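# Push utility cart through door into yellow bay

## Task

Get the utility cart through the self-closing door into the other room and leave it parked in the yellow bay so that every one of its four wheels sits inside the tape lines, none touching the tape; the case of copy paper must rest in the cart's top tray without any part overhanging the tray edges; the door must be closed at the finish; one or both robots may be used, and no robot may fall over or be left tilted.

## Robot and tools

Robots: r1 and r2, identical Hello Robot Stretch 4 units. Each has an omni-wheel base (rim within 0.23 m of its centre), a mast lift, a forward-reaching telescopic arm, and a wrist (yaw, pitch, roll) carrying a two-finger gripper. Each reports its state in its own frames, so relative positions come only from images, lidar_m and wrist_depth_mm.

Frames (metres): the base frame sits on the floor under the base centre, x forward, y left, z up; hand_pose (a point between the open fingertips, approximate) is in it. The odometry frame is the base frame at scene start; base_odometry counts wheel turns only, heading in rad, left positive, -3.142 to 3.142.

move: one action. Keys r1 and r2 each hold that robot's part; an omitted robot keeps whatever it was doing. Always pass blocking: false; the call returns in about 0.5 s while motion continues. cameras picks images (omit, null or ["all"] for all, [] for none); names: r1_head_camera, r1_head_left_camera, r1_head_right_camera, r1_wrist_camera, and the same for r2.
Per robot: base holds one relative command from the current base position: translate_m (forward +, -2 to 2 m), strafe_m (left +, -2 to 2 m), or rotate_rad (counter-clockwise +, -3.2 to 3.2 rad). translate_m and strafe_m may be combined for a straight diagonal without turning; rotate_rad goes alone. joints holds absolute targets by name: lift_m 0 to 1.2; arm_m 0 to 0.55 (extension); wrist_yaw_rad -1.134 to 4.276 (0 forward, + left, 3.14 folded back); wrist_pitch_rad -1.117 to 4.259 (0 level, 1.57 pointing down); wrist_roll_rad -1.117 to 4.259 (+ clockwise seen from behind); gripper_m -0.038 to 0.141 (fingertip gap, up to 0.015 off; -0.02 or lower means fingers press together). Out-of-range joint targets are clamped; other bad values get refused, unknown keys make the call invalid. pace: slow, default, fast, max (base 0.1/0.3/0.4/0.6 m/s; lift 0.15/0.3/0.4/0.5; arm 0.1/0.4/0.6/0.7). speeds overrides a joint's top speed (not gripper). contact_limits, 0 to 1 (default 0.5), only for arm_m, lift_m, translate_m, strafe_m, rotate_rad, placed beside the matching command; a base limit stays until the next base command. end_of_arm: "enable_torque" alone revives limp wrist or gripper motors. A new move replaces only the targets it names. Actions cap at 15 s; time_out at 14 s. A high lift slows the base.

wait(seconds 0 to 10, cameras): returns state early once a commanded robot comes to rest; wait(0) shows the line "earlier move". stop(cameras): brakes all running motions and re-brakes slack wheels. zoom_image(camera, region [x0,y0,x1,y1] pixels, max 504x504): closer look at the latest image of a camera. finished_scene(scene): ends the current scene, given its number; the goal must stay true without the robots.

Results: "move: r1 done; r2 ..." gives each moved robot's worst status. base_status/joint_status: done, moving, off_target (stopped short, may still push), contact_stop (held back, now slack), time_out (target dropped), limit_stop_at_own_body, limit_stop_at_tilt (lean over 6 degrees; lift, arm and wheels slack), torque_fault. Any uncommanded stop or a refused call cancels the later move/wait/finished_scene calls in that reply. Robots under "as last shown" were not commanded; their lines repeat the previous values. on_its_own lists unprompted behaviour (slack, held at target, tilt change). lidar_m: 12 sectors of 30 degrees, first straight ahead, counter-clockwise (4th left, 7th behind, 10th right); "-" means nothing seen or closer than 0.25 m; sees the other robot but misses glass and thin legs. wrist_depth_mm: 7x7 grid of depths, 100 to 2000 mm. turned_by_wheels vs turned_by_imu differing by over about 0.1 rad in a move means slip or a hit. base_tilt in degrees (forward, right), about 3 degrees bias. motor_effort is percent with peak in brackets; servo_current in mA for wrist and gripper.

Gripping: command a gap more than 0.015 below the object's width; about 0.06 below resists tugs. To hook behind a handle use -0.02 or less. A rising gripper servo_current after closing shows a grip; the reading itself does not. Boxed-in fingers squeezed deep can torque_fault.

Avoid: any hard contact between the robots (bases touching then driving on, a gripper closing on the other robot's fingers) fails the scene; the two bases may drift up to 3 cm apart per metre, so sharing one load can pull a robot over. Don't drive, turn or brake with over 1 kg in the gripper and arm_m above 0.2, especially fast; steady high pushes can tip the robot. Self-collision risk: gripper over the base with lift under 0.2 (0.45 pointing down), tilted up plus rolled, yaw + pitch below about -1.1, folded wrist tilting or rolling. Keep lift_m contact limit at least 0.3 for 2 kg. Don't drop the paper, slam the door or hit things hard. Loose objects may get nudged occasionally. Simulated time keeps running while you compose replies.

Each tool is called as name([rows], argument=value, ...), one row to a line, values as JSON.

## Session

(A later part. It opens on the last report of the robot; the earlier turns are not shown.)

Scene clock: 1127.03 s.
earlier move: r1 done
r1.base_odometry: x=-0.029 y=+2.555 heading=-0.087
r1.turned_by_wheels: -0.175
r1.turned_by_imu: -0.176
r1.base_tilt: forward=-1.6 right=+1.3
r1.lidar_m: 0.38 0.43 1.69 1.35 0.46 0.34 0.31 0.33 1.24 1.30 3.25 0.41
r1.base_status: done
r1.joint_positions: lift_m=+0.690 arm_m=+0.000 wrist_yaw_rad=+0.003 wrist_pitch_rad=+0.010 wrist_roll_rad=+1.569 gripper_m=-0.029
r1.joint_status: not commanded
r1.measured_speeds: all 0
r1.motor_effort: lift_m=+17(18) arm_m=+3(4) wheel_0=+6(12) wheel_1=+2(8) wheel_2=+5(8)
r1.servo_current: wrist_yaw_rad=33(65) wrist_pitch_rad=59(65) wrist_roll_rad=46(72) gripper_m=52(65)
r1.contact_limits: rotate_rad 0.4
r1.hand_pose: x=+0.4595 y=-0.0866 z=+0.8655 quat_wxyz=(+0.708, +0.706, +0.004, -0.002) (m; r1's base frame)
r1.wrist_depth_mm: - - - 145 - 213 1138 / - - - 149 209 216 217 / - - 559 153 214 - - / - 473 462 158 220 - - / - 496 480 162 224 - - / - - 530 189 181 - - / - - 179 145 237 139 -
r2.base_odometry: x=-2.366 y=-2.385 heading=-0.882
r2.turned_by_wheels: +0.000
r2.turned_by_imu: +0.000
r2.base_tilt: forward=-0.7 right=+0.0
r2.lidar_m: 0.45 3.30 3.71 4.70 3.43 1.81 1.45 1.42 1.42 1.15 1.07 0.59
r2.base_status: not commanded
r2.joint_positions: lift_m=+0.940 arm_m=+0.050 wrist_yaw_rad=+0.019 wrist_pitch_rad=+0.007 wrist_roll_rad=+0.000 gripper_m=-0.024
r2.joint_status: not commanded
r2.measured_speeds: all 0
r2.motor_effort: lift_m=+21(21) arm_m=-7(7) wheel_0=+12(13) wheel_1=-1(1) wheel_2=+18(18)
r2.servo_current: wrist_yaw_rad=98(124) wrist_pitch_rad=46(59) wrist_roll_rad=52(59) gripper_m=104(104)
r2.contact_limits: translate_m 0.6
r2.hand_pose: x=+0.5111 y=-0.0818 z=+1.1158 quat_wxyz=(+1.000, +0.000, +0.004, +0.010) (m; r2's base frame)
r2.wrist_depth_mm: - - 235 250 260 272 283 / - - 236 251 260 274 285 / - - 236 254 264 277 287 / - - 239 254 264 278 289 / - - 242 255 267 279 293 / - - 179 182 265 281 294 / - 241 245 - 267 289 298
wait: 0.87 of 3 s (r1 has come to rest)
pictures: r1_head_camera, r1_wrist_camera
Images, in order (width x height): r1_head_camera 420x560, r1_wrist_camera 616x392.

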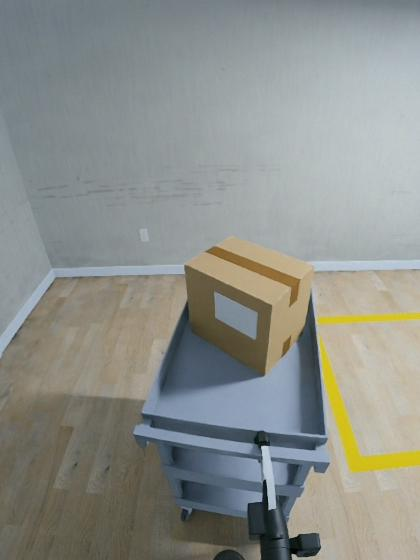

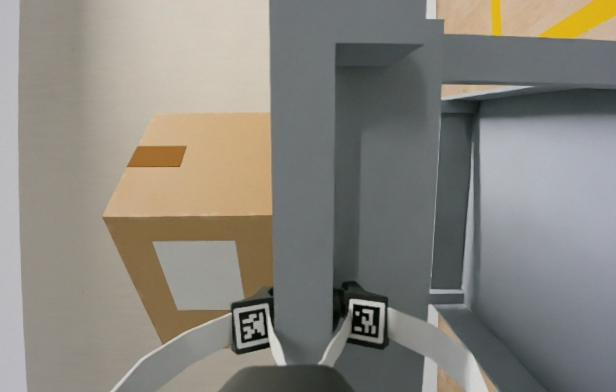

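move(blocking=false, r1={"base":{"strafe_m":0.35},"contact_limits":{"strafe_m":0.4},"pace":"slow"}, cameras=[])

wait(seconds=5, cameras=[])

move(blocking=false, r1={"base":{"rotate_rad":-0.35},"contact_limits":{"rotate_rad":0.4},"pace":"slow"}, cameras=[])

wait(seconds=3, cameras=["r1_head_camera","r1_wrist_camera"])

Scene clock: 1135.80 s.
move: r1 moving
r1.base_odometry: x=-0.027 y=+2.569 heading=-0.088
r1.turned_by_wheels: +0.000
r1.turned_by_imu: +0.000
r1.base_tilt: forward=-1.6 right=+1.3
r1.lidar_m: 0.40 0.44 1.69 1.34 0.49 0.33 0.29 0.33 1.26 1.31 3.25 0.42
r1.base_status: strafe_m moving
r1.joint_positions: lift_m=+0.690 arm_m=+0.000 wrist_yaw_rad=+0.003 wrist_pitch_rad=+0.010 wrist_roll_rad=+1.569 gripper_m=-0.029
r1.joint_status: not commanded
r1.measured_speeds: translate_m=+0.001 strafe_m=+0.056 rotate_rad=-0.003 lift_m=+0.000 arm_m=+0.000 wrist_yaw_rad=+0.000 wrist_pitch_rad=+0.000 wrist_roll_rad=+0.000
r1.motor_effort: lift_m=+18(18) arm_m=+0(1) wheel_0=-7(8) wheel_1=+6(8) wheel_2=+2(4)
r1.servo_current: wrist_yaw_rad=46(59) wrist_pitch_rad=59(59) wrist_roll_rad=59(72) gripper_m=59(59)
r1.contact_limits: strafe_m 0.4
r1.hand_pose: x=+0.4595 y=-0.0866 z=+0.8655 quat_wxyz=(+0.708, +0.706, +0.004, -0.002) (m; r1's base frame)
r1.wrist_depth_mm: - - - 148 - 217 1138 / - - - 151 211 219 220 / - - 564 156 216 - - / - 488 477 159 221 - - / - 484 473 163 227 - - / - - 517 188 181 - - / - - 178 144 236 - -
r2: as last shown
r2.lidar_m: 0.42 3.31 3.68 4.69 3.39 1.74 1.46 1.42 1.41 1.14 1.05 0.58
r2.motor_effort: lift_m=+21(21) arm_m=-6(7) wheel_0=+12(13) wheel_1=-1(1) wheel_2=+17(17)
r2.servo_current: wrist_yaw_rad=104(117) wrist_pitch_rad=46(52) wrist_roll_rad=33(52) gripper_m=91(104)
r2.contact_limits: translate_m 0.6
r2.wrist_depth_mm: - - 236 249 259 273 285 / - - 236 250 260 274 286 / - - 238 253 264 277 287 / - - 240 255 264 278 291 / - - 242 255 266 278 291 / - - 179 182 264 281 293 / - 241 244 - 267 289 297
pictures: none
No camera images: "cameras" was empty.

Scene clock: 1139.97 s.
earlier move: r1 done
r1.base_odometry: x=+0.002 y=+2.904 heading=-0.088
r1.turned_by_wheels: +0.000
r1.turned_by_imu: +0.001
r1.base_tilt: forward=-1.6 right=+1.3
r1.lidar_m: 0.42 0.62 1.33 1.28 0.48 0.33 0.31 0.33 0.48 1.59 3.53 0.33
r1.base_status: done
r1.joint_positions: lift_m=+0.690 arm_m=+0.000 wrist_yaw_rad=-0.003 wrist_pitch_rad=+0.010 wrist_roll_rad=+1.569 gripper_m=-0.029
r1.joint_status: not commanded
r1.measured_speeds: all 0
r1.motor_effort: lift_m=+17(18) arm_m=-3(4) wheel_0=-6(13) wheel_1=+1(8) wheel_2=+1(4)
r1.servo_current: wrist_yaw_rad=46(72) wrist_pitch_rad=65(65) wrist_roll_rad=52(72) gripper_m=52(65)
r1.contact_limits: strafe_m 0.4
r1.hand_pose: x=+0.4590 y=-0.0882 z=+0.8655 quat_wxyz=(+0.708, +0.706, +0.003, -0.004) (m; r1's base frame)
r1.wrist_depth_mm: - 439 436 - - - - / - 410 413 - - - - / - 439 445 105 175 172 - / - - 597 116 193 - - / - - - - 217 707 - / - - - 161 181 1708 - / - - 179 141 276 141 -
r2.base_odometry: x=-2.366 y=-2.385 heading=-0.882
r2.turned_by_wheels: +0.000
r2.turned_by_imu: +0.001
r2.base_tilt: forward=-0.7 right=+0.0
r2.lidar_m: 0.47 3.32 3.68 4.70 3.39 1.78 1.45 1.44 1.43 1.15 1.05 0.59
r2.base_status: not commanded
r2.joint_positions: lift_m=+0.940 arm_m=+0.050 wrist_yaw_rad=+0.019 wrist_pitch_rad=+0.007 wrist_roll_rad=+0.000 gripper_m=-0.024
r2.joint_status: not commanded
r2.measured_speeds: all 0
r2.on_its_own: wrist_yaw_rad is at rest, and its servo_current (111 mA) is outside its rest range (0 to 104 mA)
r2.motor_effort: lift_m=+21(21) arm_m=-7(7) wheel_0=+12(13) wheel_1=-1(2) wheel_2=+18(18)
r2.servo_current: wrist_yaw_rad=111(117) wrist_pitch_rad=46(59) wrist_roll_rad=52(65) gripper_m=98(104)
r2.contact_limits: translate_m 0.6
r2.hand_pose: x=+0.5111 y=-0.0818 z=+1.1158 quat_wxyz=(+1.000, +0.000, +0.004, +0.010) (m; r2's base frame)
r2.wrist_depth_mm: - - 235 249 259 271 283 / - - 236 251 259 273 286 / - - 237 253 263 276 287 / - - 240 255 264 278 289 / - - 242 255 266 279 291 / - - 179 182 264 282 293 / - 241 244 - 267 287 297
wait: 4.17 of 5 s (r1 has come to rest)
pictures: none
No camera images: "cameras" was empty.

Scene clock: 1140.47 s.
move: r1 moving
r1.base_odometry: x=+0.002 y=+2.904 heading=-0.212
r1.turned_by_wheels: -0.124
r1.turned_by_imu: -0.124
r1.base_tilt: forward=-1.6 right=+1.2
r1.lidar_m: 0.42 0.55 1.38 1.27 0.54 0.36 0.32 0.30 0.44 1.58 3.50 0.35
r1.base_status: rotate_rad moving
r1.joint_positions: lift_m=+0.690 arm_m=+0.000 wrist_yaw_rad=+0.005 wrist_pitch_rad=+0.010 wrist_roll_rad=+1.569 gripper_m=-0.029
r1.joint_status: not commanded
r1.measured_speeds: translate_m=-0.001 strafe_m=+0.000 rotate_rad=-0.490 lift_m=+0.000 arm_m=+0.000 wrist_yaw_rad=+0.000 wrist_pitch_rad=+0.000 wrist_roll_rad=+0.000
r1.motor_effort: lift_m=+18(18) arm_m=-4(4) wheel_0=+10(11) wheel_1=+8(9) wheel_2=+9(10)
r1.servo_current: wrist_yaw_rad=72(72) wrist_pitch_rad=59(72) wrist_roll_rad=46(65) gripper_m=52(59)
r1.contact_limits: rotate_rad 0.4
r1.hand_pose: x=+0.4597 y=-0.0860 z=+0.8655 quat_wxyz=(+0.708, +0.706, +0.005, -0.002) (m; r1's base frame)
r1.wrist_depth_mm: - 504 488 - - - 163 / - 445 445 106 - - - / - 421 424 112 180 182 - / - 580 521 - 197 - - / - - - - 216 - - / - - - - 184 1756 - / - - 178 144 262 544 -
r2.base_odometry: x=-2.366 y=-2.385 heading=-0.882
r2.turned_by_wheels: +0.000
r2.turned_by_imu: +0.000
r2.base_tilt: forward=-0.7 right=+0.0
r2.lidar_m: 0.45 3.30 3.67 4.69 3.38 1.72 1.43 1.43 1.42 1.14 1.05 0.58
r2.base_status: not commanded
r2.joint_positions: lift_m=+0.940 arm_m=+0.050 wrist_yaw_rad=+0.019 wrist_pitch_rad=+0.007 wrist_roll_rad=+0.000 gripper_m=-0.024
r2.joint_status: not commanded
r2.measured_speeds: all 0
r2.motor_effort: lift_m=+21(21) arm_m=-7(7) wheel_0=+12(12) wheel_1=-1(1) wheel_2=+17(18)
r2.servo_current: wrist_yaw_rad=111(124) wrist_pitch_rad=52(52) wrist_roll_rad=59(59) gripper_m=98(104)
r2.contact_limits: translate_m 0.6
r2.hand_pose: x=+0.5111 y=-0.0818 z=+1.1158 quat_wxyz=(+1.000, +0.000, +0.004, +0.010) (m; r2's base frame)
r2.wrist_depth_mm: - - 236 249 259 271 282 / - - 236 251 262 273 286 / - - 237 254 263 277 287 / - - 240 254 263 277 289 / - - 242 255 267 279 291 / - - 179 182 263 282 294 / - 240 244 - 267 289 297
pictures: none
No camera images: "cameras" was empty.

Scene clock: 1141.43 s.
earlier move: r1 done
r1.base_odometry: x=+0.002 y=+2.904 heading=-0.437
r1.turned_by_wheels: -0.225
r1.turned_by_imu: -0.226
r1.base_tilt: forward=-1.6 right=+1.3
r1.lidar_m: 0.39 0.45 1.57 1.27 0.77 0.40 0.32 0.29 0.38 0.58 3.43 0.43
r1.base_status: done
r1.joint_positions: lift_m=+0.690 arm_m=+0.000 wrist_yaw_rad=+0.004 wrist_pitch_rad=+0.010 wrist_roll_rad=+1.569 gripper_m=-0.029
r1.joint_status: not commanded
r1.measured_speeds: all 0
r1.motor_effort: lift_m=+17(18) arm_m=-4(4) wheel_0=+5(12) wheel_1=+3(9) wheel_2=+1(10)
r1.servo_current: wrist_yaw_rad=39(72) wrist_pitch_rad=59(72) wrist_roll_rad=46(72) gripper_m=65(65)
r1.contact_limits: rotate_rad 0.4
r1.hand_pose: x=+0.4596 y=-0.0864 z=+0.8655 quat_wxyz=(+0.708, +0.706, +0.005, -0.002) (m; r1's base frame)
r1.wrist_depth_mm: - - - - - 1537 1182 / - - - 157 217 224 226 / - - 609 217 220 - - / - 535 500 222 224 - - / - 466 459 225 228 - - / - - 500 175 182 - - / - - 179 143 236 - -
r2.base_odometry: x=-2.366 y=-2.385 heading=-0.882
r2.turned_by_wheels: +0.000
r2.turned_by_imu: +0.000
r2.base_tilt: forward=-0.7 right=+0.1
r2.lidar_m: 0.46 3.32 3.70 4.70 3.39 1.76 1.44 1.43 1.40 1.15 1.03 0.59
r2.base_status: not commanded
r2.joint_positions: lift_m=+0.940 arm_m=+0.050 wrist_yaw_rad=+0.019 wrist_pitch_rad=+0.007 wrist_roll_rad=+0.000 gripper_m=-0.024
r2.joint_status: not commanded
r2.measured_speeds: all 0
r2.on_its_own: wrist_yaw_rad is at rest, and its servo_current (111 mA) is outside its rest range (0 to 104 mA)
r2.motor_effort: lift_m=+21(21) arm_m=-6(7) wheel_0=+12(13) wheel_1=-1(1) wheel_2=+17(18)
r2.servo_current: wrist_yaw_rad=111(124) wrist_pitch_rad=52(52) wrist_roll_rad=46(59) gripper_m=98(104)
r2.contact_limits: translate_m 0.6
r2.hand_pose: x=+0.5111 y=-0.0818 z=+1.1158 quat_wxyz=(+1.000, +0.000, +0.004, +0.010) (m; r2's base frame)
r2.wrist_depth_mm: - - 236 250 259 272 283 / - - 235 251 262 274 285 / - - 238 253 263 276 287 / - - 240 254 264 278 289 / - - 241 255 267 281 291 / - - 179 182 263 282 293 / - 242 244 - 267 287 297
wait: 0.97 of 3 s (r1 has come to rest)
pictures: r1_head_camera, r1_wrist_camera
Images, in order (width x height): r1_head_camera 420x560, r1_wrist_camera 616x392.

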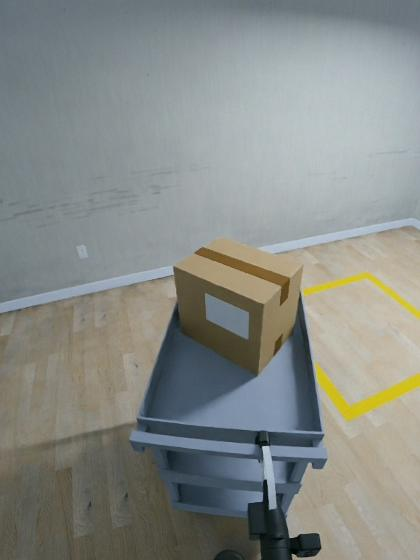

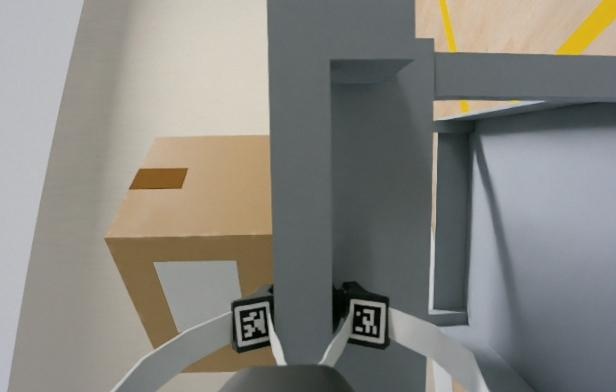

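move(blocking=false, r1={"base":{"strafe_m":0.38},"contact_limits":{"strafe_m":0.4},"pace":"slow"}, cameras=[])

wait(seconds=5.5, cameras=[])

move(blocking=false, r1={"base":{"rotate_rad":-0.45},"contact_limits":{"rotate_rad":0.4},"pace":"slow"}, cameras=[])

wait(seconds=3, cameras=["r1_head_camera","r1_wrist_camera"])

Scene clock: 1159.20 s.
move: r1 moving
r1.base_odometry: x=+0.008 y=+2.917 heading=-0.437
r1.turned_by_wheels: +0.000
r1.turned_by_imu: +0.000
r1.base_tilt: forward=-1.6 right=+1.3
r1.lidar_m: 0.38 0.42 1.56 1.27 0.82 0.42 0.33 0.31 0.37 0.58 3.43 0.42
r1.base_status: strafe_m moving
r1.joint_positions: lift_m=+0.690 arm_m=+0.000 wrist_yaw_rad=+0.003 wrist_pitch_rad=+0.010 wrist_roll_rad=+1.569 gripper_m=-0.029
r1.joint_status: not commanded
r1.measured_speeds: translate_m=-0.001 strafe_m=+0.057 rotate_rad=+0.003 lift_m=+0.000 arm_m=+0.000 wrist_yaw_rad=+0.000 wrist_pitch_rad=+0.000 wrist_roll_rad=+0.000
r1.motor_effort: lift_m=+18(18) arm_m=-4(4) wheel_0=-7(10) wheel_1=+6(7) wheel_2=+1(2)
r1.servo_current: wrist_yaw_rad=52(72) wrist_pitch_rad=52(65) wrist_roll_rad=59(59) gripper_m=52(65)
r1.contact_limits: strafe_m 0.4
r1.hand_pose: x=+0.4595 y=-0.0866 z=+0.8655 quat_wxyz=(+0.708, +0.706, +0.004, -0.002) (m; r1's base frame)
r1.wrist_depth_mm: - - - 158 - 1618 1138 / - - - - 222 229 231 / - - - 220 223 - - / - 554 512 166 225 - - / - 459 455 228 229 - - / - 544 492 172 181 - - / - - 180 142 236 132 -
r2.base_odometry: x=-2.366 y=-2.385 heading=-0.882
r2.turned_by_wheels: +0.000
r2.turned_by_imu: +0.000
r2.base_tilt: forward=-0.7 right=+0.0
r2.lidar_m: 0.43 3.30 3.68 4.69 3.38 1.76 1.44 1.44 1.37 1.14 1.06 0.60
r2.base_status: not commanded
r2.joint_positions: lift_m=+0.940 arm_m=+0.050 wrist_yaw_rad=+0.019 wrist_pitch_rad=+0.007 wrist_roll_rad=+0.000 gripper_m=-0.024
r2.joint_status: not commanded
r2.measured_speeds: all 0
r2.motor_effort: lift_m=+21(21) arm_m=-6(7) wheel_0=+12(12) wheel_1=-1(2) wheel_2=+17(18)
r2.servo_current: wrist_yaw_rad=111(117) wrist_pitch_rad=52(59) wrist_roll_rad=46(52) gripper_m=98(98)
r2.contact_limits: translate_m 0.6
r2.hand_pose: x=+0.5111 y=-0.0818 z=+1.1158 quat_wxyz=(+1.000, +0.000, +0.004, +0.010) (m; r2's base frame)
r2.wrist_depth_mm: - - 236 249 258 272 283 / - - 236 251 262 274 285 / - - 237 253 263 277 286 / - - 239 255 264 278 289 / - - 241 256 265 279 291 / - - 179 182 265 281 293 / - 240 245 - 268 287 296
pictures: none
No camera images: "cameras" was empty.

Scene clock: 1163.63 s.
earlier move: r1 done
r1.base_odometry: x=+0.163 y=+3.248 heading=-0.438
r1.turned_by_wheels: +0.000
r1.turned_by_imu: +0.001
r1.base_tilt: forward=-1.6 right=+1.3
r1.lidar_m: 0.43 0.60 1.15 0.92 0.93 0.55 0.42 0.44 0.50 0.82 3.78 0.34
r1.base_status: done
r1.joint_positions: lift_m=+0.690 arm_m=+0.000 wrist_yaw_rad=-0.002 wrist_pitch_rad=+0.010 wrist_roll_rad=+1.569 gripper_m=-0.029
r1.joint_status: not commanded
r1.measured_speeds: all 0
r1.motor_effort: lift_m=+17(18) arm_m=+4(4) wheel_0=-5(11) wheel_1=+0(7) wheel_2=-3(5)
r1.servo_current: wrist_yaw_rad=59(72) wrist_pitch_rad=59(72) wrist_roll_rad=46(72) gripper_m=59(65)
r1.contact_limits: strafe_m 0.4
r1.hand_pose: x=+0.4590 y=-0.0881 z=+0.8655 quat_wxyz=(+0.708, +0.706, +0.003, -0.004) (m; r1's base frame)
r1.wrist_depth_mm: - 442 449 - - - - / - 413 415 - - - - / - 439 439 104 174 171 - / - - 585 115 193 - - / - - - - 214 - - / - - - 155 181 1756 - / - 140 163 143 273 141 -
r2.base_odometry: x=-2.366 y=-2.385 heading=-0.882
r2.turned_by_wheels: +0.000
r2.turned_by_imu: +0.001
r2.base_tilt: forward=-0.6 right=+0.0
r2.lidar_m: 0.44 3.31 3.67 4.68 3.40 1.77 1.44 1.44 1.38 1.14 1.06 0.57
r2.base_status: not commanded
r2.joint_positions: lift_m=+0.940 arm_m=+0.050 wrist_yaw_rad=+0.019 wrist_pitch_rad=+0.007 wrist_roll_rad=+0.000 gripper_m=-0.024
r2.joint_status: not commanded
r2.measured_speeds: all 0
r2.motor_effort: lift_m=+21(21) arm_m=-7(7) wheel_0=+12(13) wheel_1=-1(2) wheel_2=+17(18)
r2.servo_current: wrist_yaw_rad=98(124) wrist_pitch_rad=52(59) wrist_roll_rad=52(59) gripper_m=104(111)
r2.contact_limits: translate_m 0.6
r2.hand_pose: x=+0.5111 y=-0.0818 z=+1.1158 quat_wxyz=(+1.000, +0.000, +0.004, +0.010) (m; r2's base frame)
r2.wrist_depth_mm: - - 236 249 259 273 285 / - - 235 250 260 273 285 / - - 236 253 264 276 287 / - - 239 254 265 278 289 / - - 241 255 267 279 291 / - - 179 182 263 282 293 / - 240 243 - 267 289 297
wait: 4.43 of 5.5 s (r1 has come to rest)
pictures: none
No camera images: "cameras" was empty.

Scene clock: 1164.13 s.
move: r1 moving
r1.base_odometry: x=+0.163 y=+3.248 heading=-0.562
r1.turned_by_wheels: -0.124
r1.turned_by_imu: -0.124
r1.base_tilt: forward=-1.5 right=+1.3
r1.lidar_m: 0.41 0.52 1.23 0.97 0.93 0.63 0.45 0.44 0.47 0.70 2.33 0.38
r1.base_status: rotate_rad moving
r1.joint_positions: lift_m=+0.690 arm_m=+0.000 wrist_yaw_rad=+0.005 wrist_pitch_rad=+0.010 wrist_roll_rad=+1.569 gripper_m=-0.029
r1.joint_status: not commanded
r1.measured_speeds: translate_m=+0.002 strafe_m=-0.002 rotate_rad=-0.491 lift_m=+0.000 arm_m=+0.000 wrist_yaw_rad=+0.000 wrist_pitch_rad=+0.000 wrist_roll_rad=+0.000
r1.motor_effort: lift_m=+17(18) arm_m=+4(4) wheel_0=+14(14) wheel_1=+6(7) wheel_2=+9(9)
r1.servo_current: wrist_yaw_rad=52(65) wrist_pitch_rad=65(65) wrist_roll_rad=46(65) gripper_m=59(65)
r1.contact_limits: rotate_rad 0.4
r1.hand_pose: x=+0.4597 y=-0.0861 z=+0.8655 quat_wxyz=(+0.708, +0.706, +0.005, -0.002) (m; r1's base frame)
r1.wrist_depth_mm: - 492 488 - - - 163 / - 445 442 105 - - - / - 418 424 112 180 180 - / - - 521 122 195 - - / - - - - 215 - - / - - - 155 182 1708 - / - - 163 145 181 535 -
r2: as last shown
r2.turned_by_imu: +0.000
r2.base_tilt: forward=-0.7 right=+0.0
r2.lidar_m: 0.45 3.31 3.69 4.70 3.37 1.77 1.45 1.43 1.39 1.13 1.04 0.58
r2.motor_effort: lift_m=+21(21) arm_m=-7(7) wheel_0=+12(13) wheel_1=-1(1) wheel_2=+17(18)
r2.servo_current: wrist_yaw_rad=111(117) wrist_pitch_rad=46(52) wrist_roll_rad=52(59) gripper_m=98(104)
r2.contact_limits: translate_m 0.6
r2.wrist_depth_mm: - - 236 250 259 272 285 / - - 236 250 260 274 285 / - - 237 253 263 276 287 / - - 239 254 265 279 290 / - - 242 255 267 278 290 / - - 179 182 264 282 293 / - 240 245 - 267 289 296
pictures: none
No camera images: "cameras" was empty.

Scene clock: 1165.27 s.
earlier move: r1 done
r1.base_odometry: x=+0.163 y=+3.248 heading=-0.887
r1.turned_by_wheels: -0.325
r1.turned_by_imu: -0.327
r1.base_tilt: forward=-1.6 right=+1.3
r1.lidar_m: 0.36 0.39 1.91 1.07 0.94 0.91 0.53 0.44 0.45 0.52 0.92 0.43
r1.base_status: done
r1.joint_positions: lift_m=+0.690 arm_m=+0.000 wrist_yaw_rad=+0.003 wrist_pitch_rad=+0.010 wrist_roll_rad=+1.569 gripper_m=-0.029
r1.joint_status: not commanded
r1.measured_speeds: all 0
r1.motor_effort: lift_m=+17(18) arm_m=-4(4) wheel_0=+5(14) wheel_1=+3(7) wheel_2=+1(10)
r1.servo_current: wrist_yaw_rad=65(72) wrist_pitch_rad=52(65) wrist_roll_rad=52(65) gripper_m=59(65)
r1.contact_limits: rotate_rad 0.4
r1.hand_pose: x=+0.4595 y=-0.0866 z=+0.8655 quat_wxyz=(+0.708, +0.706, +0.004, -0.002) (m; r1's base frame)
r1.wrist_depth_mm: - - - - - 1756 1138 / - - - - 246 254 256 / - - - 237 240 585 397 / - - - 236 236 - - / - 564 504 230 235 - - / - 452 445 188 181 - - / - 484 179 143 227 - -
r2.base_odometry: x=-2.366 y=-2.385 heading=-0.882
r2.turned_by_wheels: +0.000
r2.turned_by_imu: +0.000
r2.base_tilt: forward=-0.6 right=+0.0
r2.lidar_m: 0.45 3.29 3.68 4.71 3.41 1.79 1.46 1.42 1.45 1.14 1.02 0.60
r2.base_status: not commanded
r2.joint_positions: lift_m=+0.940 arm_m=+0.050 wrist_yaw_rad=+0.019 wrist_pitch_rad=+0.007 wrist_roll_rad=+0.000 gripper_m=-0.024
r2.joint_status: not commanded
r2.measured_speeds: all 0
r2.motor_effort: lift_m=+21(21) arm_m=-7(7) wheel_0=+12(13) wheel_1=-1(1) wheel_2=+17(18)
r2.servo_current: wrist_yaw_rad=104(124) wrist_pitch_rad=52(52) wrist_roll_rad=52(59) gripper_m=98(104)
r2.contact_limits: translate_m 0.6
r2.hand_pose: x=+0.5111 y=-0.0818 z=+1.1158 quat_wxyz=(+1.000, +0.000, +0.004, +0.010) (m; r2's base frame)
r2.wrist_depth_mm: - - 234 250 259 272 285 / - - 236 251 262 273 285 / - - 237 253 263 276 287 / - - 239 255 264 278 289 / - - 241 255 266 281 291 / - - 179 182 264 282 293 / - 242 245 - 268 289 297
wait: 1.13 of 3 s (r1 has come to rest)
pictures: r1_head_camera, r1_wrist_camera
Images, in order (width x height): r1_head_camera 420x560, r1_wrist_camera 616x392.

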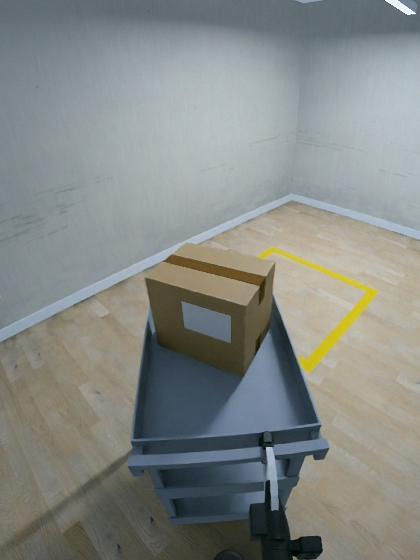

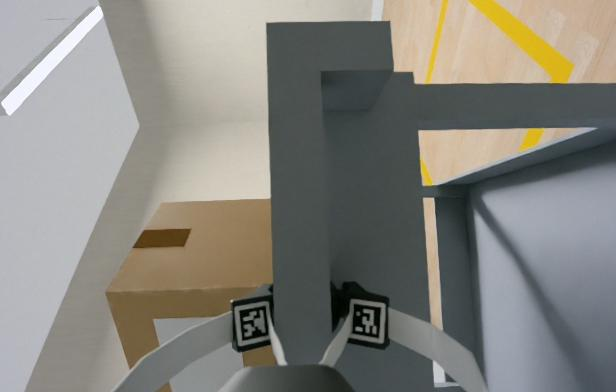

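move(blocking=false, r1={"base":{"strafe_m":0.42},"contact_limits":{"strafe_m":0.4},"pace":"slow"}, cameras=[])

wait(seconds=6, cameras=[])

move(blocking=false, r1={"base":{"rotate_rad":-0.4},"contact_limits":{"rotate_rad":0.4},"pace":"slow"}, cameras=[])

wait(seconds=3, cameras=["r1_head_camera","r1_wrist_camera"])

Scene clock: 1182.57 s.
move: r1 moving
r1.base_odometry: x=+0.174 y=+3.257 heading=-0.887
r1.turned_by_wheels: +0.000
r1.turned_by_imu: +0.000
r1.base_tilt: forward=-1.6 right=+1.3
r1.lidar_m: 0.38 0.38 1.90 1.06 0.93 0.92 0.55 0.45 0.46 0.53 0.97 0.43
r1.base_status: strafe_m moving
r1.joint_positions: lift_m=+0.690 arm_m=+0.000 wrist_yaw_rad=+0.000 wrist_pitch_rad=+0.010 wrist_roll_rad=+1.569 gripper_m=-0.029
r1.joint_status: not commanded
r1.measured_speeds: translate_m=+0.000 strafe_m=+0.057 rotate_rad=-0.003 lift_m=+0.000 arm_m=+0.000 wrist_yaw_rad=-0.021 wrist_pitch_rad=+0.000 wrist_roll_rad=+0.000
r1.motor_effort: lift_m=+18(18) arm_m=-4(4) wheel_0=-10(10) wheel_1=+8(8) wheel_2=-1(2)
r1.servo_current: wrist_yaw_rad=46(59) wrist_pitch_rad=59(65) wrist_roll_rad=46(65) gripper_m=52(59)
r1.contact_limits: strafe_m 0.4
r1.hand_pose: x=+0.4593 y=-0.0874 z=+0.8655 quat_wxyz=(+0.708, +0.706, +0.004, -0.003) (m; r1's base frame)
r1.wrist_depth_mm: - - - - - 1756 1182 / - - - - 247 256 258 / - - - 240 241 1430 278 / - - - 236 236 - - / - 574 512 231 234 - - / - 452 442 172 181 - - / - 473 180 143 225 - -
r2: as last shown
r2.base_tilt: forward=-0.7 right=+0.1
r2.lidar_m: 0.45 3.31 3.67 4.68 3.38 1.78 1.43 1.42 1.39 1.15 1.02 0.59
r2.servo_current: wrist_yaw_rad=117(124) wrist_pitch_rad=52(59) wrist_roll_rad=46(52) gripper_m=104(111)
r2.contact_limits: translate_m 0.6
r2.wrist_depth_mm: - - 235 248 259 272 283 / - - 236 251 262 273 285 / - - 237 254 264 276 287 / - - 239 254 265 279 290 / - - 241 256 266 279 291 / - - 179 182 264 281 293 / - 242 243 - 267 289 297
pictures: none
No camera images: "cameras" was empty.

Scene clock: 1187.40 s.
earlier move: r1 done
r1.base_odometry: x=+0.489 y=+3.513 heading=-0.887
r1.turned_by_wheels: +0.000
r1.turned_by_imu: +0.001
r1.base_tilt: forward=-1.6 right=+1.3
r1.lidar_m: 0.44 0.57 1.34 0.73 0.61 0.65 0.77 0.74 0.75 0.87 2.30 0.37
r1.base_status: done
r1.joint_positions: lift_m=+0.690 arm_m=+0.000 wrist_yaw_rad=-0.002 wrist_pitch_rad=+0.010 wrist_roll_rad=+1.569 gripper_m=-0.029
r1.joint_status: not commanded
r1.measured_speeds: all 0
r1.motor_effort: lift_m=+18(18) arm_m=+2(4) wheel_0=-4(12) wheel_1=+2(8) wheel_2=-2(4)
r1.servo_current: wrist_yaw_rad=59(78) wrist_pitch_rad=59(65) wrist_roll_rad=46(78) gripper_m=59(65)
r1.contact_limits: strafe_m 0.4
r1.hand_pose: x=+0.4591 y=-0.0880 z=+0.8655 quat_wxyz=(+0.708, +0.706, +0.003, -0.004) (m; r1's base frame)
r1.wrist_depth_mm: - 496 484 - - - 164 / - 442 445 107 - - - / - 424 424 113 181 183 - / - - 530 - 197 - - / - - - 140 217 - - / - - - 164 181 1661 - / - - 163 142 266 140 -
r2.base_odometry: x=-2.366 y=-2.385 heading=-0.882
r2.turned_by_wheels: +0.000
r2.turned_by_imu: +0.001
r2.base_tilt: forward=-0.7 right=+0.0
r2.lidar_m: 0.46 3.30 3.70 4.68 3.39 1.78 1.43 1.43 1.39 1.14 1.05 0.58
r2.base_status: not commanded
r2.joint_positions: lift_m=+0.940 arm_m=+0.050 wrist_yaw_rad=+0.019 wrist_pitch_rad=+0.007 wrist_roll_rad=+0.000 gripper_m=-0.024
r2.joint_status: not commanded
r2.measured_speeds: all 0
r2.on_its_own: wrist_yaw_rad is at rest, and its servo_current (117 mA) is outside its rest range (0 to 104 mA)
r2.motor_effort: lift_m=+21(22) arm_m=-6(7) wheel_0=+12(13) wheel_1=-1(1) wheel_2=+17(18)
r2.servo_current: wrist_yaw_rad=117(124) wrist_pitch_rad=59(59) wrist_roll_rad=59(72) gripper_m=98(111)
r2.contact_limits: translate_m 0.6
r2.hand_pose: x=+0.5111 y=-0.0818 z=+1.1158 quat_wxyz=(+1.000, +0.000, +0.004, +0.010) (m; r2's base frame)
r2.wrist_depth_mm: - - 235 250 259 272 283 / - - 236 250 260 273 285 / - - 237 254 263 274 287 / - - 239 255 264 279 287 / - - 241 256 267 279 290 / - - 179 182 263 282 294 / - 241 245 - 268 287 297
wait: 4.83 of 6 s (r1 has come to rest)
pictures: none
No camera images: "cameras" was empty.

Scene clock: 1187.90 s.
move: r1 moving
r1.base_odometry: x=+0.489 y=+3.513 heading=-1.012
r1.turned_by_wheels: -0.125
r1.turned_by_imu: -0.125
r1.base_tilt: forward=-1.6 right=+1.3
r1.lidar_m: 0.43 0.51 1.73 0.80 0.62 0.62 0.71 0.73 0.75 0.82 1.26 0.38
r1.base_status: rotate_rad moving
r1.joint_positions: lift_m=+0.690 arm_m=+0.000 wrist_yaw_rad=+0.005 wrist_pitch_rad=+0.010 wrist_roll_rad=+1.569 gripper_m=-0.029
r1.joint_status: not commanded
r1.measured_speeds: translate_m=+0.001 strafe_m=-0.001 rotate_rad=-0.490 lift_m=+0.000 arm_m=+0.000 wrist_yaw_rad=+0.000 wrist_pitch_rad=+0.000 wrist_roll_rad=+0.000
r1.motor_effort: lift_m=+17(18) arm_m=+3(3) wheel_0=+12(13) wheel_1=+3(8) wheel_2=+8(9)
r1.servo_current: wrist_yaw_rad=52(65) wrist_pitch_rad=59(65) wrist_roll_rad=33(65) gripper_m=52(65)
r1.contact_limits: rotate_rad 0.4
r1.hand_pose: x=+0.4597 y=-0.0861 z=+0.8655 quat_wxyz=(+0.708, +0.706, +0.005, -0.002) (m; r1's base frame)
r1.wrist_depth_mm: - - 535 106 - - - / - 484 477 113 - - 180 / - 433 433 118 186 - - / - 500 480 131 200 - - / - - 640 143 217 - - / - - - - 183 1708 - / - - 171 144 255 139 -
r2.base_odometry: x=-2.366 y=-2.385 heading=-0.882
r2.turned_by_wheels: +0.000
r2.turned_by_imu: +0.000
r2.base_tilt: forward=-0.6 right=+0.0
r2.lidar_m: 0.45 3.31 3.66 4.71 3.40 1.77 1.46 1.42 1.41 1.15 1.03 0.59
r2.base_status: not commanded
r2.joint_positions: lift_m=+0.940 arm_m=+0.050 wrist_yaw_rad=+0.019 wrist_pitch_rad=+0.007 wrist_roll_rad=+0.000 gripper_m=-0.024
r2.joint_status: not commanded
r2.measured_speeds: all 0
r2.motor_effort: lift_m=+21(21) arm_m=-7(7) wheel_0=+12(12) wheel_1=-1(1) wheel_2=+17(18)
r2.servo_current: wrist_yaw_rad=111(117) wrist_pitch_rad=52(52) wrist_roll_rad=52(59) gripper_m=98(104)
r2.contact_limits: translate_m 0.6
r2.hand_pose: x=+0.5111 y=-0.0818 z=+1.1158 quat_wxyz=(+1.000, +0.000, +0.004, +0.010) (m; r2's base frame)
r2.wrist_depth_mm: - - 235 249 260 272 285 / - - 236 250 262 273 286 / - - 237 253 263 277 286 / - - 241 255 265 278 289 / - - 241 256 268 279 291 / - - 179 182 263 282 293 / - 241 245 - 268 289 297
pictures: none
No camera images: "cameras" was empty.

Scene clock: 1188.97 s.
earlier move: r1 done
r1.base_odometry: x=+0.489 y=+3.513 heading=-1.287
r1.turned_by_wheels: -0.275
r1.turned_by_imu: -0.276
r1.base_tilt: forward=-1.6 right=+1.3
r1.lidar_m: 0.38 0.39 2.02 0.99 0.68 0.62 0.65 0.81 0.74 0.76 0.95 0.43
r1.base_status: done
r1.joint_positions: lift_m=+0.690 arm_m=+0.000 wrist_yaw_rad=+0.003 wrist_pitch_rad=+0.010 wrist_roll_rad=+1.569 gripper_m=-0.029
r1.joint_status: not commanded
r1.measured_speeds: all 0
r1.motor_effort: lift_m=+18(18) arm_m=-3(4) wheel_0=+3(13) wheel_1=+2(8) wheel_2=+1(10)
r1.servo_current: wrist_yaw_rad=46(65) wrist_pitch_rad=52(65) wrist_roll_rad=39(65) gripper_m=52(65)
r1.contact_limits: rotate_rad 0.4
r1.hand_pose: x=+0.4595 y=-0.0866 z=+0.8655 quat_wxyz=(+0.708, +0.706, +0.004, -0.003) (m; r1's base frame)
r1.wrist_depth_mm: - - - - - 1618 1182 / - - - - 240 248 252 / - - - 236 237 554 274 / - - 640 174 235 - - / - 549 496 230 234 - - / - 462 439 189 182 - - / - 492 179 143 228 - -
r2.base_odometry: x=-2.366 y=-2.385 heading=-0.882
r2.turned_by_wheels: +0.000
r2.turned_by_imu: +0.000
r2.base_tilt: forward=-0.7 right=+0.1
r2.lidar_m: 0.47 3.31 3.68 4.68 3.39 1.76 1.43 1.43 1.41 1.11 1.06 0.57
r2.base_status: not commanded
r2.joint_positions: lift_m=+0.940 arm_m=+0.050 wrist_yaw_rad=+0.019 wrist_pitch_rad=+0.007 wrist_roll_rad=+0.000 gripper_m=-0.024
r2.joint_status: not commanded
r2.measured_speeds: all 0
r2.motor_effort: lift_m=+21(21) arm_m=-7(7) wheel_0=+12(13) wheel_1=-1(1) wheel_2=+17(18)
r2.servo_current: wrist_yaw_rad=104(117) wrist_pitch_rad=52(59) wrist_roll_rad=46(59) gripper_m=104(104)
r2.contact_limits: translate_m 0.6
r2.hand_pose: x=+0.5111 y=-0.0818 z=+1.1158 quat_wxyz=(+1.000, +0.000, +0.004, +0.010) (m; r2's base frame)
r2.wrist_depth_mm: - - 236 250 258 271 285 / - - 236 251 262 273 286 / - - 237 254 262 274 287 / - - 239 255 264 278 290 / - - 243 256 266 281 291 / - - 179 182 264 281 296 / - 241 244 - 268 287 297
wait: 1.07 of 3 s (r1 has come to rest)
pictures: r1_head_camera, r1_wrist_camera
Images, in order (width x height): r1_head_camera 420x560, r1_wrist_camera 616x392.

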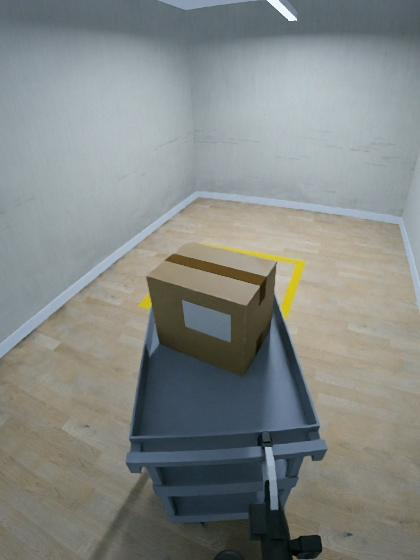

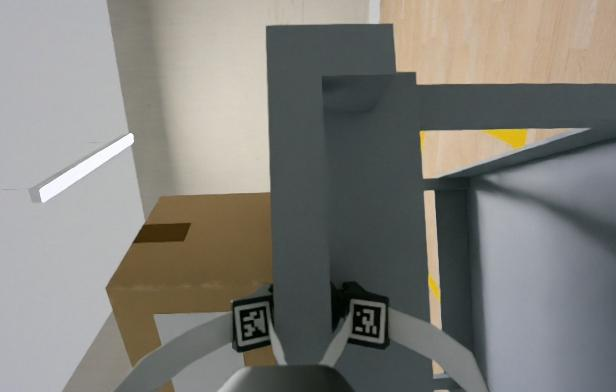

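move(blocking=false, r1={"base":{"translate_m":0.1,"strafe_m":0.1},"contact_limits":{"translate_m":0.4},"pace":"slow"}, cameras=[])

wait(seconds=6, cameras=[])

move(blocking=false, r1={"base":{"translate_m":0.4,"strafe_m":-0.04},"contact_limits":{"translate_m":0.4},"pace":"slow"}, cameras=[])

wait(seconds=6, cameras=["r1_head_camera"])

Scene clock: 1205.30 s.
move: r1 moving
r1.base_odometry: x=+0.500 y=+3.507 heading=-1.287
r1.turned_by_wheels: -0.001
r1.turned_by_imu: -0.001
r1.base_tilt: forward=-1.6 right=+1.3
r1.lidar_m: 0.38 0.39 2.00 1.01 0.71 0.63 0.65 0.85 0.76 0.78 0.97 0.45
r1.base_status: translate_m moving; strafe_m moving
r1.joint_positions: lift_m=+0.690 arm_m=+0.000 wrist_yaw_rad=+0.000 wrist_pitch_rad=+0.010 wrist_roll_rad=+1.569 gripper_m=-0.029
r1.joint_status: not commanded
r1.measured_speeds: translate_m=+0.037 strafe_m=+0.035 rotate_rad=-0.003 lift_m=+0.000 arm_m=+0.000 wrist_yaw_rad=-0.022 wrist_pitch_rad=+0.000 wrist_roll_rad=+0.000
r1.motor_effort: lift_m=+17(18) arm_m=-1(4) wheel_0=-3(3) wheel_1=+8(8) wheel_2=-9(9)
r1.servo_current: wrist_yaw_rad=59(65) wrist_pitch_rad=65(65) wrist_roll_rad=46(59) gripper_m=59(59)
r1.contact_limits: translate_m 0.4
r1.hand_pose: x=+0.4593 y=-0.0875 z=+0.8655 quat_wxyz=(+0.708, +0.706, +0.003, -0.004) (m; r1's base frame)
r1.wrist_depth_mm: - - - - - 1618 1160 / - - - - 245 1430 1118 / - - - 238 240 267 268 / - - - 235 237 - - / - 569 517 230 234 - - / - 452 442 175 182 - - / - 484 180 143 225 - -
r2: as last shown
r2.lidar_m: 0.45 3.30 3.70 4.68 3.40 1.78 1.45 1.43 1.40 1.13 1.07 0.55
r2.servo_current: wrist_yaw_rad=117(117) wrist_pitch_rad=52(52) wrist_roll_rad=39(59) gripper_m=98(104)
r2.contact_limits: translate_m 0.6
r2.wrist_depth_mm: - - 235 249 259 273 283 / - - 236 252 260 273 286 / - - 237 253 263 276 287 / - - 238 254 263 277 287 / - - 242 256 267 281 291 / - - 179 182 264 282 294 / - 241 244 - 268 289 297
pictures: none
No camera images: "cameras" was empty.

Scene clock: 1207.47 s.
earlier move: r1 done
r1.base_odometry: x=+0.612 y=+3.445 heading=-1.288
r1.turned_by_wheels: +0.000
r1.turned_by_imu: +0.000
r1.base_tilt: forward=-1.6 right=+1.3
r1.lidar_m: 0.38 0.41 1.89 1.18 0.73 0.65 0.71 0.88 0.87 0.90 1.12 0.43
r1.base_status: done
r1.joint_positions: lift_m=+0.690 arm_m=+0.000 wrist_yaw_rad=-0.003 wrist_pitch_rad=+0.010 wrist_roll_rad=+1.569 gripper_m=-0.029
r1.joint_status: not commanded
r1.measured_speeds: all 0
r1.motor_effort: lift_m=+17(18) arm_m=+4(4) wheel_0=-7(9) wheel_1=+3(8) wheel_2=-6(10)
r1.servo_current: wrist_yaw_rad=52(72) wrist_pitch_rad=59(65) wrist_roll_rad=52(65) gripper_m=59(65)
r1.contact_limits: translate_m 0.4
r1.hand_pose: x=+0.4590 y=-0.0883 z=+0.8655 quat_wxyz=(+0.708, +0.706, +0.002, -0.005) (m; r1's base frame)
r1.wrist_depth_mm: - - - - - 1708 1205 / - - - - 229 236 237 / - - - 227 229 759 - / - - 559 228 229 - - / - 469 459 229 229 - - / - 504 466 172 181 - - / - - 180 143 232 - -
r2.base_odometry: x=-2.366 y=-2.385 heading=-0.882
r2.turned_by_wheels: +0.000
r2.turned_by_imu: +0.000
r2.base_tilt: forward=-0.6 right=+0.0
r2.lidar_m: 0.44 3.31 3.68 4.71 3.38 1.78 1.43 1.43 1.41 1.14 1.04 0.59
r2.base_status: not commanded
r2.joint_positions: lift_m=+0.940 arm_m=+0.050 wrist_yaw_rad=+0.019 wrist_pitch_rad=+0.007 wrist_roll_rad=+0.000 gripper_m=-0.024
r2.joint_status: not commanded
r2.measured_speeds: all 0
r2.on_its_own: wrist_yaw_rad is at rest, and its servo_current (117 mA) is outside its rest range (0 to 104 mA)
r2.motor_effort: lift_m=+21(22) arm_m=-7(7) wheel_0=+12(13) wheel_1=-1(1) wheel_2=+18(18)
r2.servo_current: wrist_yaw_rad=117(124) wrist_pitch_rad=52(59) wrist_roll_rad=52(59) gripper_m=98(104)
r2.contact_limits: translate_m 0.6
r2.hand_pose: x=+0.5111 y=-0.0818 z=+1.1158 quat_wxyz=(+1.000, +0.000, +0.004, +0.010) (m; r2's base frame)
r2.wrist_depth_mm: - - 235 249 259 272 283 / - - 236 250 263 273 285 / - - 237 254 262 276 287 / - - 240 255 264 281 290 / - - 241 257 266 278 291 / - - 179 182 264 282 293 / - 240 244 - 268 289 296
wait: 2.17 of 6 s (r1 has come to rest)
pictures: none
No camera images: "cameras" was empty.

Scene clock: 1207.97 s.
move: r1 moving
r1.base_odometry: x=+0.615 y=+3.433 heading=-1.287
r1.turned_by_wheels: +0.000
r1.turned_by_imu: +0.000
r1.base_tilt: forward=-1.6 right=+1.3
r1.lidar_m: 0.38 0.41 1.90 1.19 0.76 0.68 0.71 0.91 0.87 0.89 1.13 0.43
r1.base_status: translate_m moving; strafe_m moving
r1.joint_positions: lift_m=+0.690 arm_m=+0.000 wrist_yaw_rad=-0.003 wrist_pitch_rad=+0.010 wrist_roll_rad=+1.569 gripper_m=-0.029
r1.joint_status: not commanded
r1.measured_speeds: translate_m=+0.049 strafe_m=-0.004 rotate_rad=+0.000 lift_m=+0.000 arm_m=+0.000 wrist_yaw_rad=+0.000 wrist_pitch_rad=+0.000 wrist_roll_rad=+0.000
r1.motor_effort: lift_m=+18(18) arm_m=+3(4) wheel_0=+5(7) wheel_1=+4(6) wheel_2=-8(11)
r1.servo_current: wrist_yaw_rad=52(65) wrist_pitch_rad=59(65) wrist_roll_rad=52(59) gripper_m=59(65)
r1.contact_limits: translate_m 0.4
r1.hand_pose: x=+0.4590 y=-0.0883 z=+0.8655 quat_wxyz=(+0.708, +0.706, +0.002, -0.005) (m; r1's base frame)
r1.wrist_depth_mm: - - - 166 - 1661 1160 / - - - - 226 235 236 / - - - 226 228 - - / - - 559 167 229 - - / - 477 455 229 231 - - / - 508 466 174 182 - - / - - 179 143 231 - -
r2.base_odometry: x=-2.366 y=-2.385 heading=-0.882
r2.turned_by_wheels: +0.000
r2.turned_by_imu: +0.000
r2.base_tilt: forward=-0.6 right=+0.0
r2.lidar_m: 0.45 3.29 3.67 4.70 3.40 1.78 1.47 1.43 1.42 1.14 1.04 0.58
r2.base_status: not commanded
r2.joint_positions: lift_m=+0.940 arm_m=+0.050 wrist_yaw_rad=+0.019 wrist_pitch_rad=+0.007 wrist_roll_rad=+0.000 gripper_m=-0.024
r2.joint_status: not commanded
r2.measured_speeds: all 0
r2.motor_effort: lift_m=+21(21) arm_m=-7(7) wheel_0=+12(13) wheel_1=-1(1) wheel_2=+18(18)
r2.servo_current: wrist_yaw_rad=104(124) wrist_pitch_rad=52(52) wrist_roll_rad=59(59) gripper_m=98(104)
r2.contact_limits: translate_m 0.6
r2.hand_pose: x=+0.5111 y=-0.0818 z=+1.1158 quat_wxyz=(+1.000, +0.000, +0.004, +0.010) (m; r2's base frame)
r2.wrist_depth_mm: - - 235 250 259 272 285 / - - 236 250 263 273 285 / - - 237 253 262 276 287 / - - 240 254 264 279 289 / - - 241 256 267 279 291 / - - 179 181 264 282 294 / - 240 245 - 267 289 296
pictures: none
No camera images: "cameras" was empty.

Scene clock: 1212.77 s.
earlier move: r1 done
r1.base_odometry: x=+0.686 y=+3.050 heading=-1.287
r1.turned_by_wheels: +0.000
r1.turned_by_imu: +0.000
r1.base_tilt: forward=-1.6 right=+1.3
r1.lidar_m: 0.35 0.33 1.79 1.82 1.17 1.04 1.11 1.07 0.98 0.98 1.23 0.43
r1.base_status: done
r1.joint_positions: lift_m=+0.690 arm_m=+0.000 wrist_yaw_rad=-0.001 wrist_pitch_rad=+0.010 wrist_roll_rad=+1.569 gripper_m=-0.029
r1.joint_status: not commanded
r1.measured_speeds: all 0
r1.motor_effort: lift_m=+17(18) arm_m=+4(4) wheel_0=+5(10) wheel_1=+2(7) wheel_2=-2(11)
r1.servo_current: wrist_yaw_rad=52(72) wrist_pitch_rad=52(65) wrist_roll_rad=46(65) gripper_m=59(65)
r1.contact_limits: translate_m 0.4
r1.hand_pose: x=+0.4592 y=-0.0876 z=+0.8655 quat_wxyz=(+0.708, +0.706, +0.003, -0.004) (m; r1's base frame)
r1.wrist_depth_mm: - - - - - 1618 1138 / - - - - - 1661 1182 / - - - 253 259 271 274 / - - - 251 247 1661 - / - - 634 235 238 - - / - 504 452 189 183 - - / - 430 180 143 220 - -
r2.base_odometry: x=-2.366 y=-2.385 heading=-0.882
r2.turned_by_wheels: +0.000
r2.turned_by_imu: +0.001
r2.base_tilt: forward=-0.6 right=+0.0
r2.lidar_m: 0.46 3.31 3.70 4.66 3.40 1.77 1.44 1.43 1.38 1.14 1.09 0.61
r2.base_status: not commanded
r2.joint_positions: lift_m=+0.940 arm_m=+0.050 wrist_yaw_rad=+0.019 wrist_pitch_rad=+0.007 wrist_roll_rad=+0.000 gripper_m=-0.024
r2.joint_status: not commanded
r2.measured_speeds: all 0
r2.on_its_own: wrist_yaw_rad is at rest, and its servo_current (111 mA) is outside its rest range (0 to 104 mA)
r2.motor_effort: lift_m=+21(21) arm_m=-6(7) wheel_0=+12(13) wheel_1=-1(1) wheel_2=+17(18)
r2.servo_current: wrist_yaw_rad=111(130) wrist_pitch_rad=52(65) wrist_roll_rad=52(65) gripper_m=91(104)
r2.contact_limits: translate_m 0.6
r2.hand_pose: x=+0.5111 y=-0.0818 z=+1.1158 quat_wxyz=(+1.000, +0.000, +0.004, +0.010) (m; r2's base frame)
r2.wrist_depth_mm: - - 236 248 259 272 283 / - - 236 252 263 273 286 / - - 237 253 263 277 289 / - - 239 254 265 278 289 / - - 243 256 266 279 291 / - - 180 182 265 282 294 / - 241 245 - 267 287 296
wait: 4.80 of 6 s (r1 has come to rest)
pictures: r1_head_camera
Images, in order (width x height): r1_head_camera 420x560.

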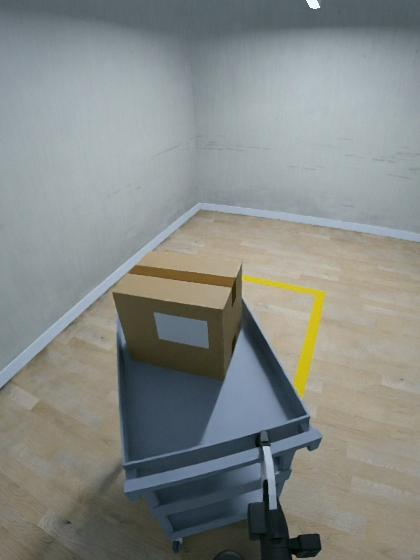

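move(blocking=false, r1={"base":{"strafe_m":0.42},"contact_limits":{"strafe_m":0.4},"pace":"slow"}, cameras=[])

wait(seconds=6, cameras=[])

move(blocking=false, r1={"base":{"rotate_rad":-0.3},"contact_limits":{"rotate_rad":0.4},"pace":"slow"}, cameras=[])

wait(seconds=3, cameras=["r1_head_camera"])

Scene clock: 1227.17 s.
move: r1 moving
r1.base_odometry: x=+0.700 y=+3.054 heading=-1.287
r1.turned_by_wheels: +0.000
r1.turned_by_imu: -0.001
r1.base_tilt: forward=-1.6 right=+1.2
r1.lidar_m: 0.34 0.32 1.76 1.79 1.14 1.03 1.08 1.11 1.00 1.02 1.25 0.46
r1.base_status: strafe_m moving
r1.joint_positions: lift_m=+0.690 arm_m=+0.000 wrist_yaw_rad=-0.001 wrist_pitch_rad=+0.010 wrist_roll_rad=+1.569 gripper_m=-0.029
r1.joint_status: not commanded
r1.measured_speeds: translate_m=+0.001 strafe_m=+0.056 rotate_rad=-0.004 lift_m=+0.000 arm_m=+0.000 wrist_yaw_rad=+0.000 wrist_pitch_rad=+0.000 wrist_roll_rad=+0.000
r1.motor_effort: lift_m=+17(18) arm_m=+4(4) wheel_0=-7(8) wheel_1=+4(8) wheel_2=+0(2)
r1.servo_current: wrist_yaw_rad=46(59) wrist_pitch_rad=52(65) wrist_roll_rad=46(72) gripper_m=59(65)
r1.contact_limits: strafe_m 0.4
r1.hand_pose: x=+0.4592 y=-0.0876 z=+0.8655 quat_wxyz=(+0.708, +0.706, +0.003, -0.004) (m; r1's base frame)
r1.wrist_depth_mm: - - - - - 1661 1160 / - - - - - 1708 1182 / - - - - 263 274 277 / - - - 252 249 1756 - / - - - 236 239 - - / - 535 459 189 182 - - / - 427 179 144 220 - -
r2.base_odometry: x=-2.366 y=-2.385 heading=-0.882
r2.turned_by_wheels: +0.000
r2.turned_by_imu: +0.000
r2.base_tilt: forward=-0.7 right=+0.0
r2.lidar_m: 0.47 3.31 3.68 4.69 3.38 1.76 1.43 1.42 1.39 1.15 1.06 0.57
r2.base_status: not commanded
r2.joint_positions: lift_m=+0.940 arm_m=+0.050 wrist_yaw_rad=+0.019 wrist_pitch_rad=+0.007 wrist_roll_rad=+0.000 gripper_m=-0.024
r2.joint_status: not commanded
r2.measured_speeds: all 0
r2.motor_effort: lift_m=+21(21) arm_m=-7(7) wheel_0=+12(13) wheel_1=-1(1) wheel_2=+17(18)
r2.servo_current: wrist_yaw_rad=104(124) wrist_pitch_rad=52(59) wrist_roll_rad=33(52) gripper_m=98(104)
r2.contact_limits: translate_m 0.6
r2.hand_pose: x=+0.5111 y=-0.0818 z=+1.1158 quat_wxyz=(+1.000, +0.000, +0.004, +0.010) (m; r2's base frame)
r2.wrist_depth_mm: - - 235 249 259 272 283 / - - 236 250 263 274 286 / - - 237 253 263 276 287 / - - 239 254 265 278 289 / - - 242 256 266 278 290 / - - 179 182 263 282 294 / - 241 244 - 267 290 296
pictures: none
No camera images: "cameras" was empty.

Scene clock: 1232.03 s.
earlier move: r1 done
r1.base_odometry: x=+1.089 y=+3.167 heading=-1.287
r1.turned_by_wheels: +0.000
r1.turned_by_imu: +0.001
r1.base_tilt: forward=-1.6 right=+1.3
r1.lidar_m: 0.38 0.45 1.40 1.41 0.98 0.88 0.92 1.19 1.37 1.40 2.36 0.41
r1.base_status: done
r1.joint_positions: lift_m=+0.690 arm_m=+0.000 wrist_yaw_rad=-0.003 wrist_pitch_rad=+0.010 wrist_roll_rad=+1.569 gripper_m=-0.029
r1.joint_status: not commanded
r1.measured_speeds: all 0
r1.motor_effort: lift_m=+18(18) arm_m=-3(4) wheel_0=-5(13) wheel_1=+2(8) wheel_2=+0(4)
r1.servo_current: wrist_yaw_rad=46(72) wrist_pitch_rad=59(65) wrist_roll_rad=46(72) gripper_m=52(65)
r1.contact_limits: strafe_m 0.4
r1.hand_pose: x=+0.4590 y=-0.0882 z=+0.8655 quat_wxyz=(+0.708, +0.706, +0.003, -0.004) (m; r1's base frame)
r1.wrist_depth_mm: - - - - - 1499 1205 / - - - - 208 213 214 / - - 549 152 213 - - / - 477 469 157 220 - - / - 500 484 162 226 - - / - - 539 189 182 - - / - - 163 142 242 131 -
r2.base_odometry: x=-2.366 y=-2.385 heading=-0.882
r2.turned_by_wheels: +0.000
r2.turned_by_imu: +0.001
r2.base_tilt: forward=-0.6 right=+0.0
r2.lidar_m: 0.46 3.31 3.70 4.71 3.42 1.76 1.43 1.43 1.39 1.14 1.10 0.60
r2.base_status: not commanded
r2.joint_positions: lift_m=+0.940 arm_m=+0.050 wrist_yaw_rad=+0.019 wrist_pitch_rad=+0.007 wrist_roll_rad=+0.000 gripper_m=-0.024
r2.joint_status: not commanded
r2.measured_speeds: all 0
r2.motor_effort: lift_m=+21(21) arm_m=-7(7) wheel_0=+13(13) wheel_1=-1(1) wheel_2=+17(18)
r2.servo_current: wrist_yaw_rad=104(124) wrist_pitch_rad=52(59) wrist_roll_rad=39(65) gripper_m=98(104)
r2.contact_limits: translate_m 0.6
r2.hand_pose: x=+0.5111 y=-0.0818 z=+1.1158 quat_wxyz=(+1.000, +0.000, +0.004, +0.010) (m; r2's base frame)
r2.wrist_depth_mm: - - 235 249 258 272 285 / - - 236 250 260 273 285 / - - 237 253 264 276 289 / - - 239 255 263 279 289 / - - 242 255 267 279 291 / - - 179 182 263 282 291 / - 240 244 - 268 289 296
wait: 4.87 of 6 s (r1 has come to rest)
pictures: none
No camera images: "cameras" was empty.

Scene clock: 1232.53 s.
move: r1 moving
r1.base_odometry: x=+1.089 y=+3.167 heading=-1.412
r1.turned_by_wheels: -0.124
r1.turned_by_imu: -0.124
r1.base_tilt: forward=-1.5 right=+1.3
r1.lidar_m: 0.39 0.43 1.40 1.39 1.08 0.88 0.89 1.08 1.35 1.36 1.59 0.41
r1.base_status: rotate_rad moving
r1.joint_positions: lift_m=+0.690 arm_m=+0.000 wrist_yaw_rad=+0.006 wrist_pitch_rad=+0.010 wrist_roll_rad=+1.569 gripper_m=-0.029
r1.joint_status: not commanded
r1.measured_speeds: translate_m=+0.000 strafe_m=+0.000 rotate_rad=-0.490 lift_m=+0.000 arm_m=+0.000 wrist_yaw_rad=+0.002 wrist_pitch_rad=+0.000 wrist_roll_rad=+0.000
r1.motor_effort: lift_m=+17(18) arm_m=-4(4) wheel_0=+10(10) wheel_1=+6(6) wheel_2=+11(12)
r1.servo_current: wrist_yaw_rad=65(65) wrist_pitch_rad=52(65) wrist_roll_rad=52(59) gripper_m=59(59)
r1.contact_limits: rotate_rad 0.4
r1.hand_pose: x=+0.4598 y=-0.0857 z=+0.8655 quat_wxyz=(+0.708, +0.706, +0.006, -0.001) (m; r1's base frame)
r1.wrist_depth_mm: - - - - - 1661 1160 / - - - - 216 224 227 / - - 621 217 220 - - / - 544 508 162 224 - - / - 462 462 167 229 - - / - - 504 173 185 - - / - - 178 141 240 132 -
r2: as last shown
r2.turned_by_imu: +0.000
r2.base_tilt: forward=-0.7 right=+0.0
r2.lidar_m: 0.43 3.30 3.68 4.69 3.39 1.78 1.45 1.43 1.41 1.15 1.04 0.61
r2.motor_effort: lift_m=+21(21) arm_m=-7(7) wheel_0=+12(12) wheel_1=-1(1) wheel_2=+17(18)
r2.servo_current: wrist_yaw_rad=111(124) wrist_pitch_rad=52(52) wrist_roll_rad=59(59) gripper_m=98(104)
r2.contact_limits: translate_m 0.6
r2.wrist_depth_mm: - - 236 249 260 272 286 / - - 236 251 262 274 286 / - - 237 252 263 276 289 / - - 240 255 263 278 289 / - - 242 256 267 277 293 / - - 179 182 264 282 296 / - 242 245 - 267 287 296
pictures: none
No camera images: "cameras" was empty.

Scene clock: 1233.43 s.
earlier move: r1 done
r1.base_odometry: x=+1.089 y=+3.167 heading=-1.587
r1.turned_by_wheels: -0.175
r1.turned_by_imu: -0.176
r1.base_tilt: forward=-1.6 right=+1.3
r1.lidar_m: 0.35 0.36 1.43 1.40 1.24 0.87 0.89 0.97 1.40 1.35 1.50 0.45
r1.base_status: done
r1.joint_positions: lift_m=+0.690 arm_m=+0.000 wrist_yaw_rad=+0.005 wrist_pitch_rad=+0.010 wrist_roll_rad=+1.569 gripper_m=-0.029
r1.joint_status: not commanded
r1.measured_speeds: all 0
r1.motor_effort: lift_m=+17(18) arm_m=-4(4) wheel_0=+5(11) wheel_1=+2(6) wheel_2=+4(13)
r1.servo_current: wrist_yaw_rad=52(72) wrist_pitch_rad=59(65) wrist_roll_rad=39(59) gripper_m=52(65)
r1.contact_limits: rotate_rad 0.4
r1.hand_pose: x=+0.4597 y=-0.0859 z=+0.8655 quat_wxyz=(+0.708, +0.706, +0.005, -0.002) (m; r1's base frame)
r1.wrist_depth_mm: - - - - - 1618 1160 / - - - - 258 1576 1118 / - - - 244 247 270 274 / - - - 242 241 1618 - / - - 549 177 236 - - / - 455 442 175 182 - - / - 459 179 142 224 132 -
r2.base_odometry: x=-2.366 y=-2.385 heading=-0.882
r2.turned_by_wheels: +0.000
r2.turned_by_imu: +0.000
r2.base_tilt: forward=-0.7 right=+0.0
r2.lidar_m: 0.45 3.30 3.69 4.69 3.39 1.75 1.46 1.42 1.40 1.14 1.08 0.59
r2.base_status: not commanded
r2.joint_positions: lift_m=+0.940 arm_m=+0.050 wrist_yaw_rad=+0.019 wrist_pitch_rad=+0.007 wrist_roll_rad=+0.000 gripper_m=-0.024
r2.joint_status: not commanded
r2.measured_speeds: all 0
r2.motor_effort: lift_m=+21(21) arm_m=-6(7) wheel_0=+12(13) wheel_1=-1(1) wheel_2=+17(18)
r2.servo_current: wrist_yaw_rad=98(124) wrist_pitch_rad=52(52) wrist_roll_rad=39(59) gripper_m=91(104)
r2.contact_limits: translate_m 0.6
r2.hand_pose: x=+0.5111 y=-0.0818 z=+1.1158 quat_wxyz=(+1.000, +0.000, +0.004, +0.010) (m; r2's base frame)
r2.wrist_depth_mm: - - 236 250 259 271 285 / - - 236 250 262 274 286 / - - 237 253 263 277 287 / - - 240 254 266 278 289 / - - 242 255 268 279 290 / - - 179 182 265 282 294 / - 241 245 - 266 289 298
wait: 0.90 of 3 s (r1 has come to rest)
pictures: r1_head_camera
Images, in order (width x height): r1_head_camera 420x560.

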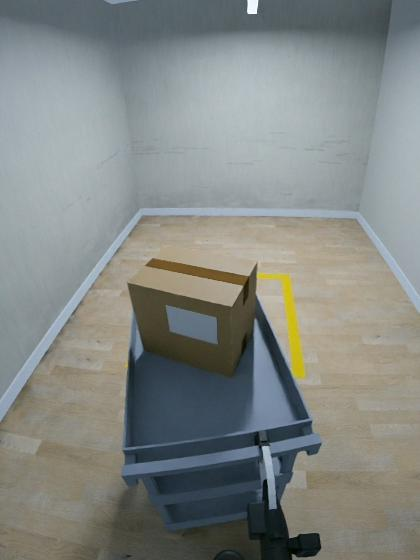

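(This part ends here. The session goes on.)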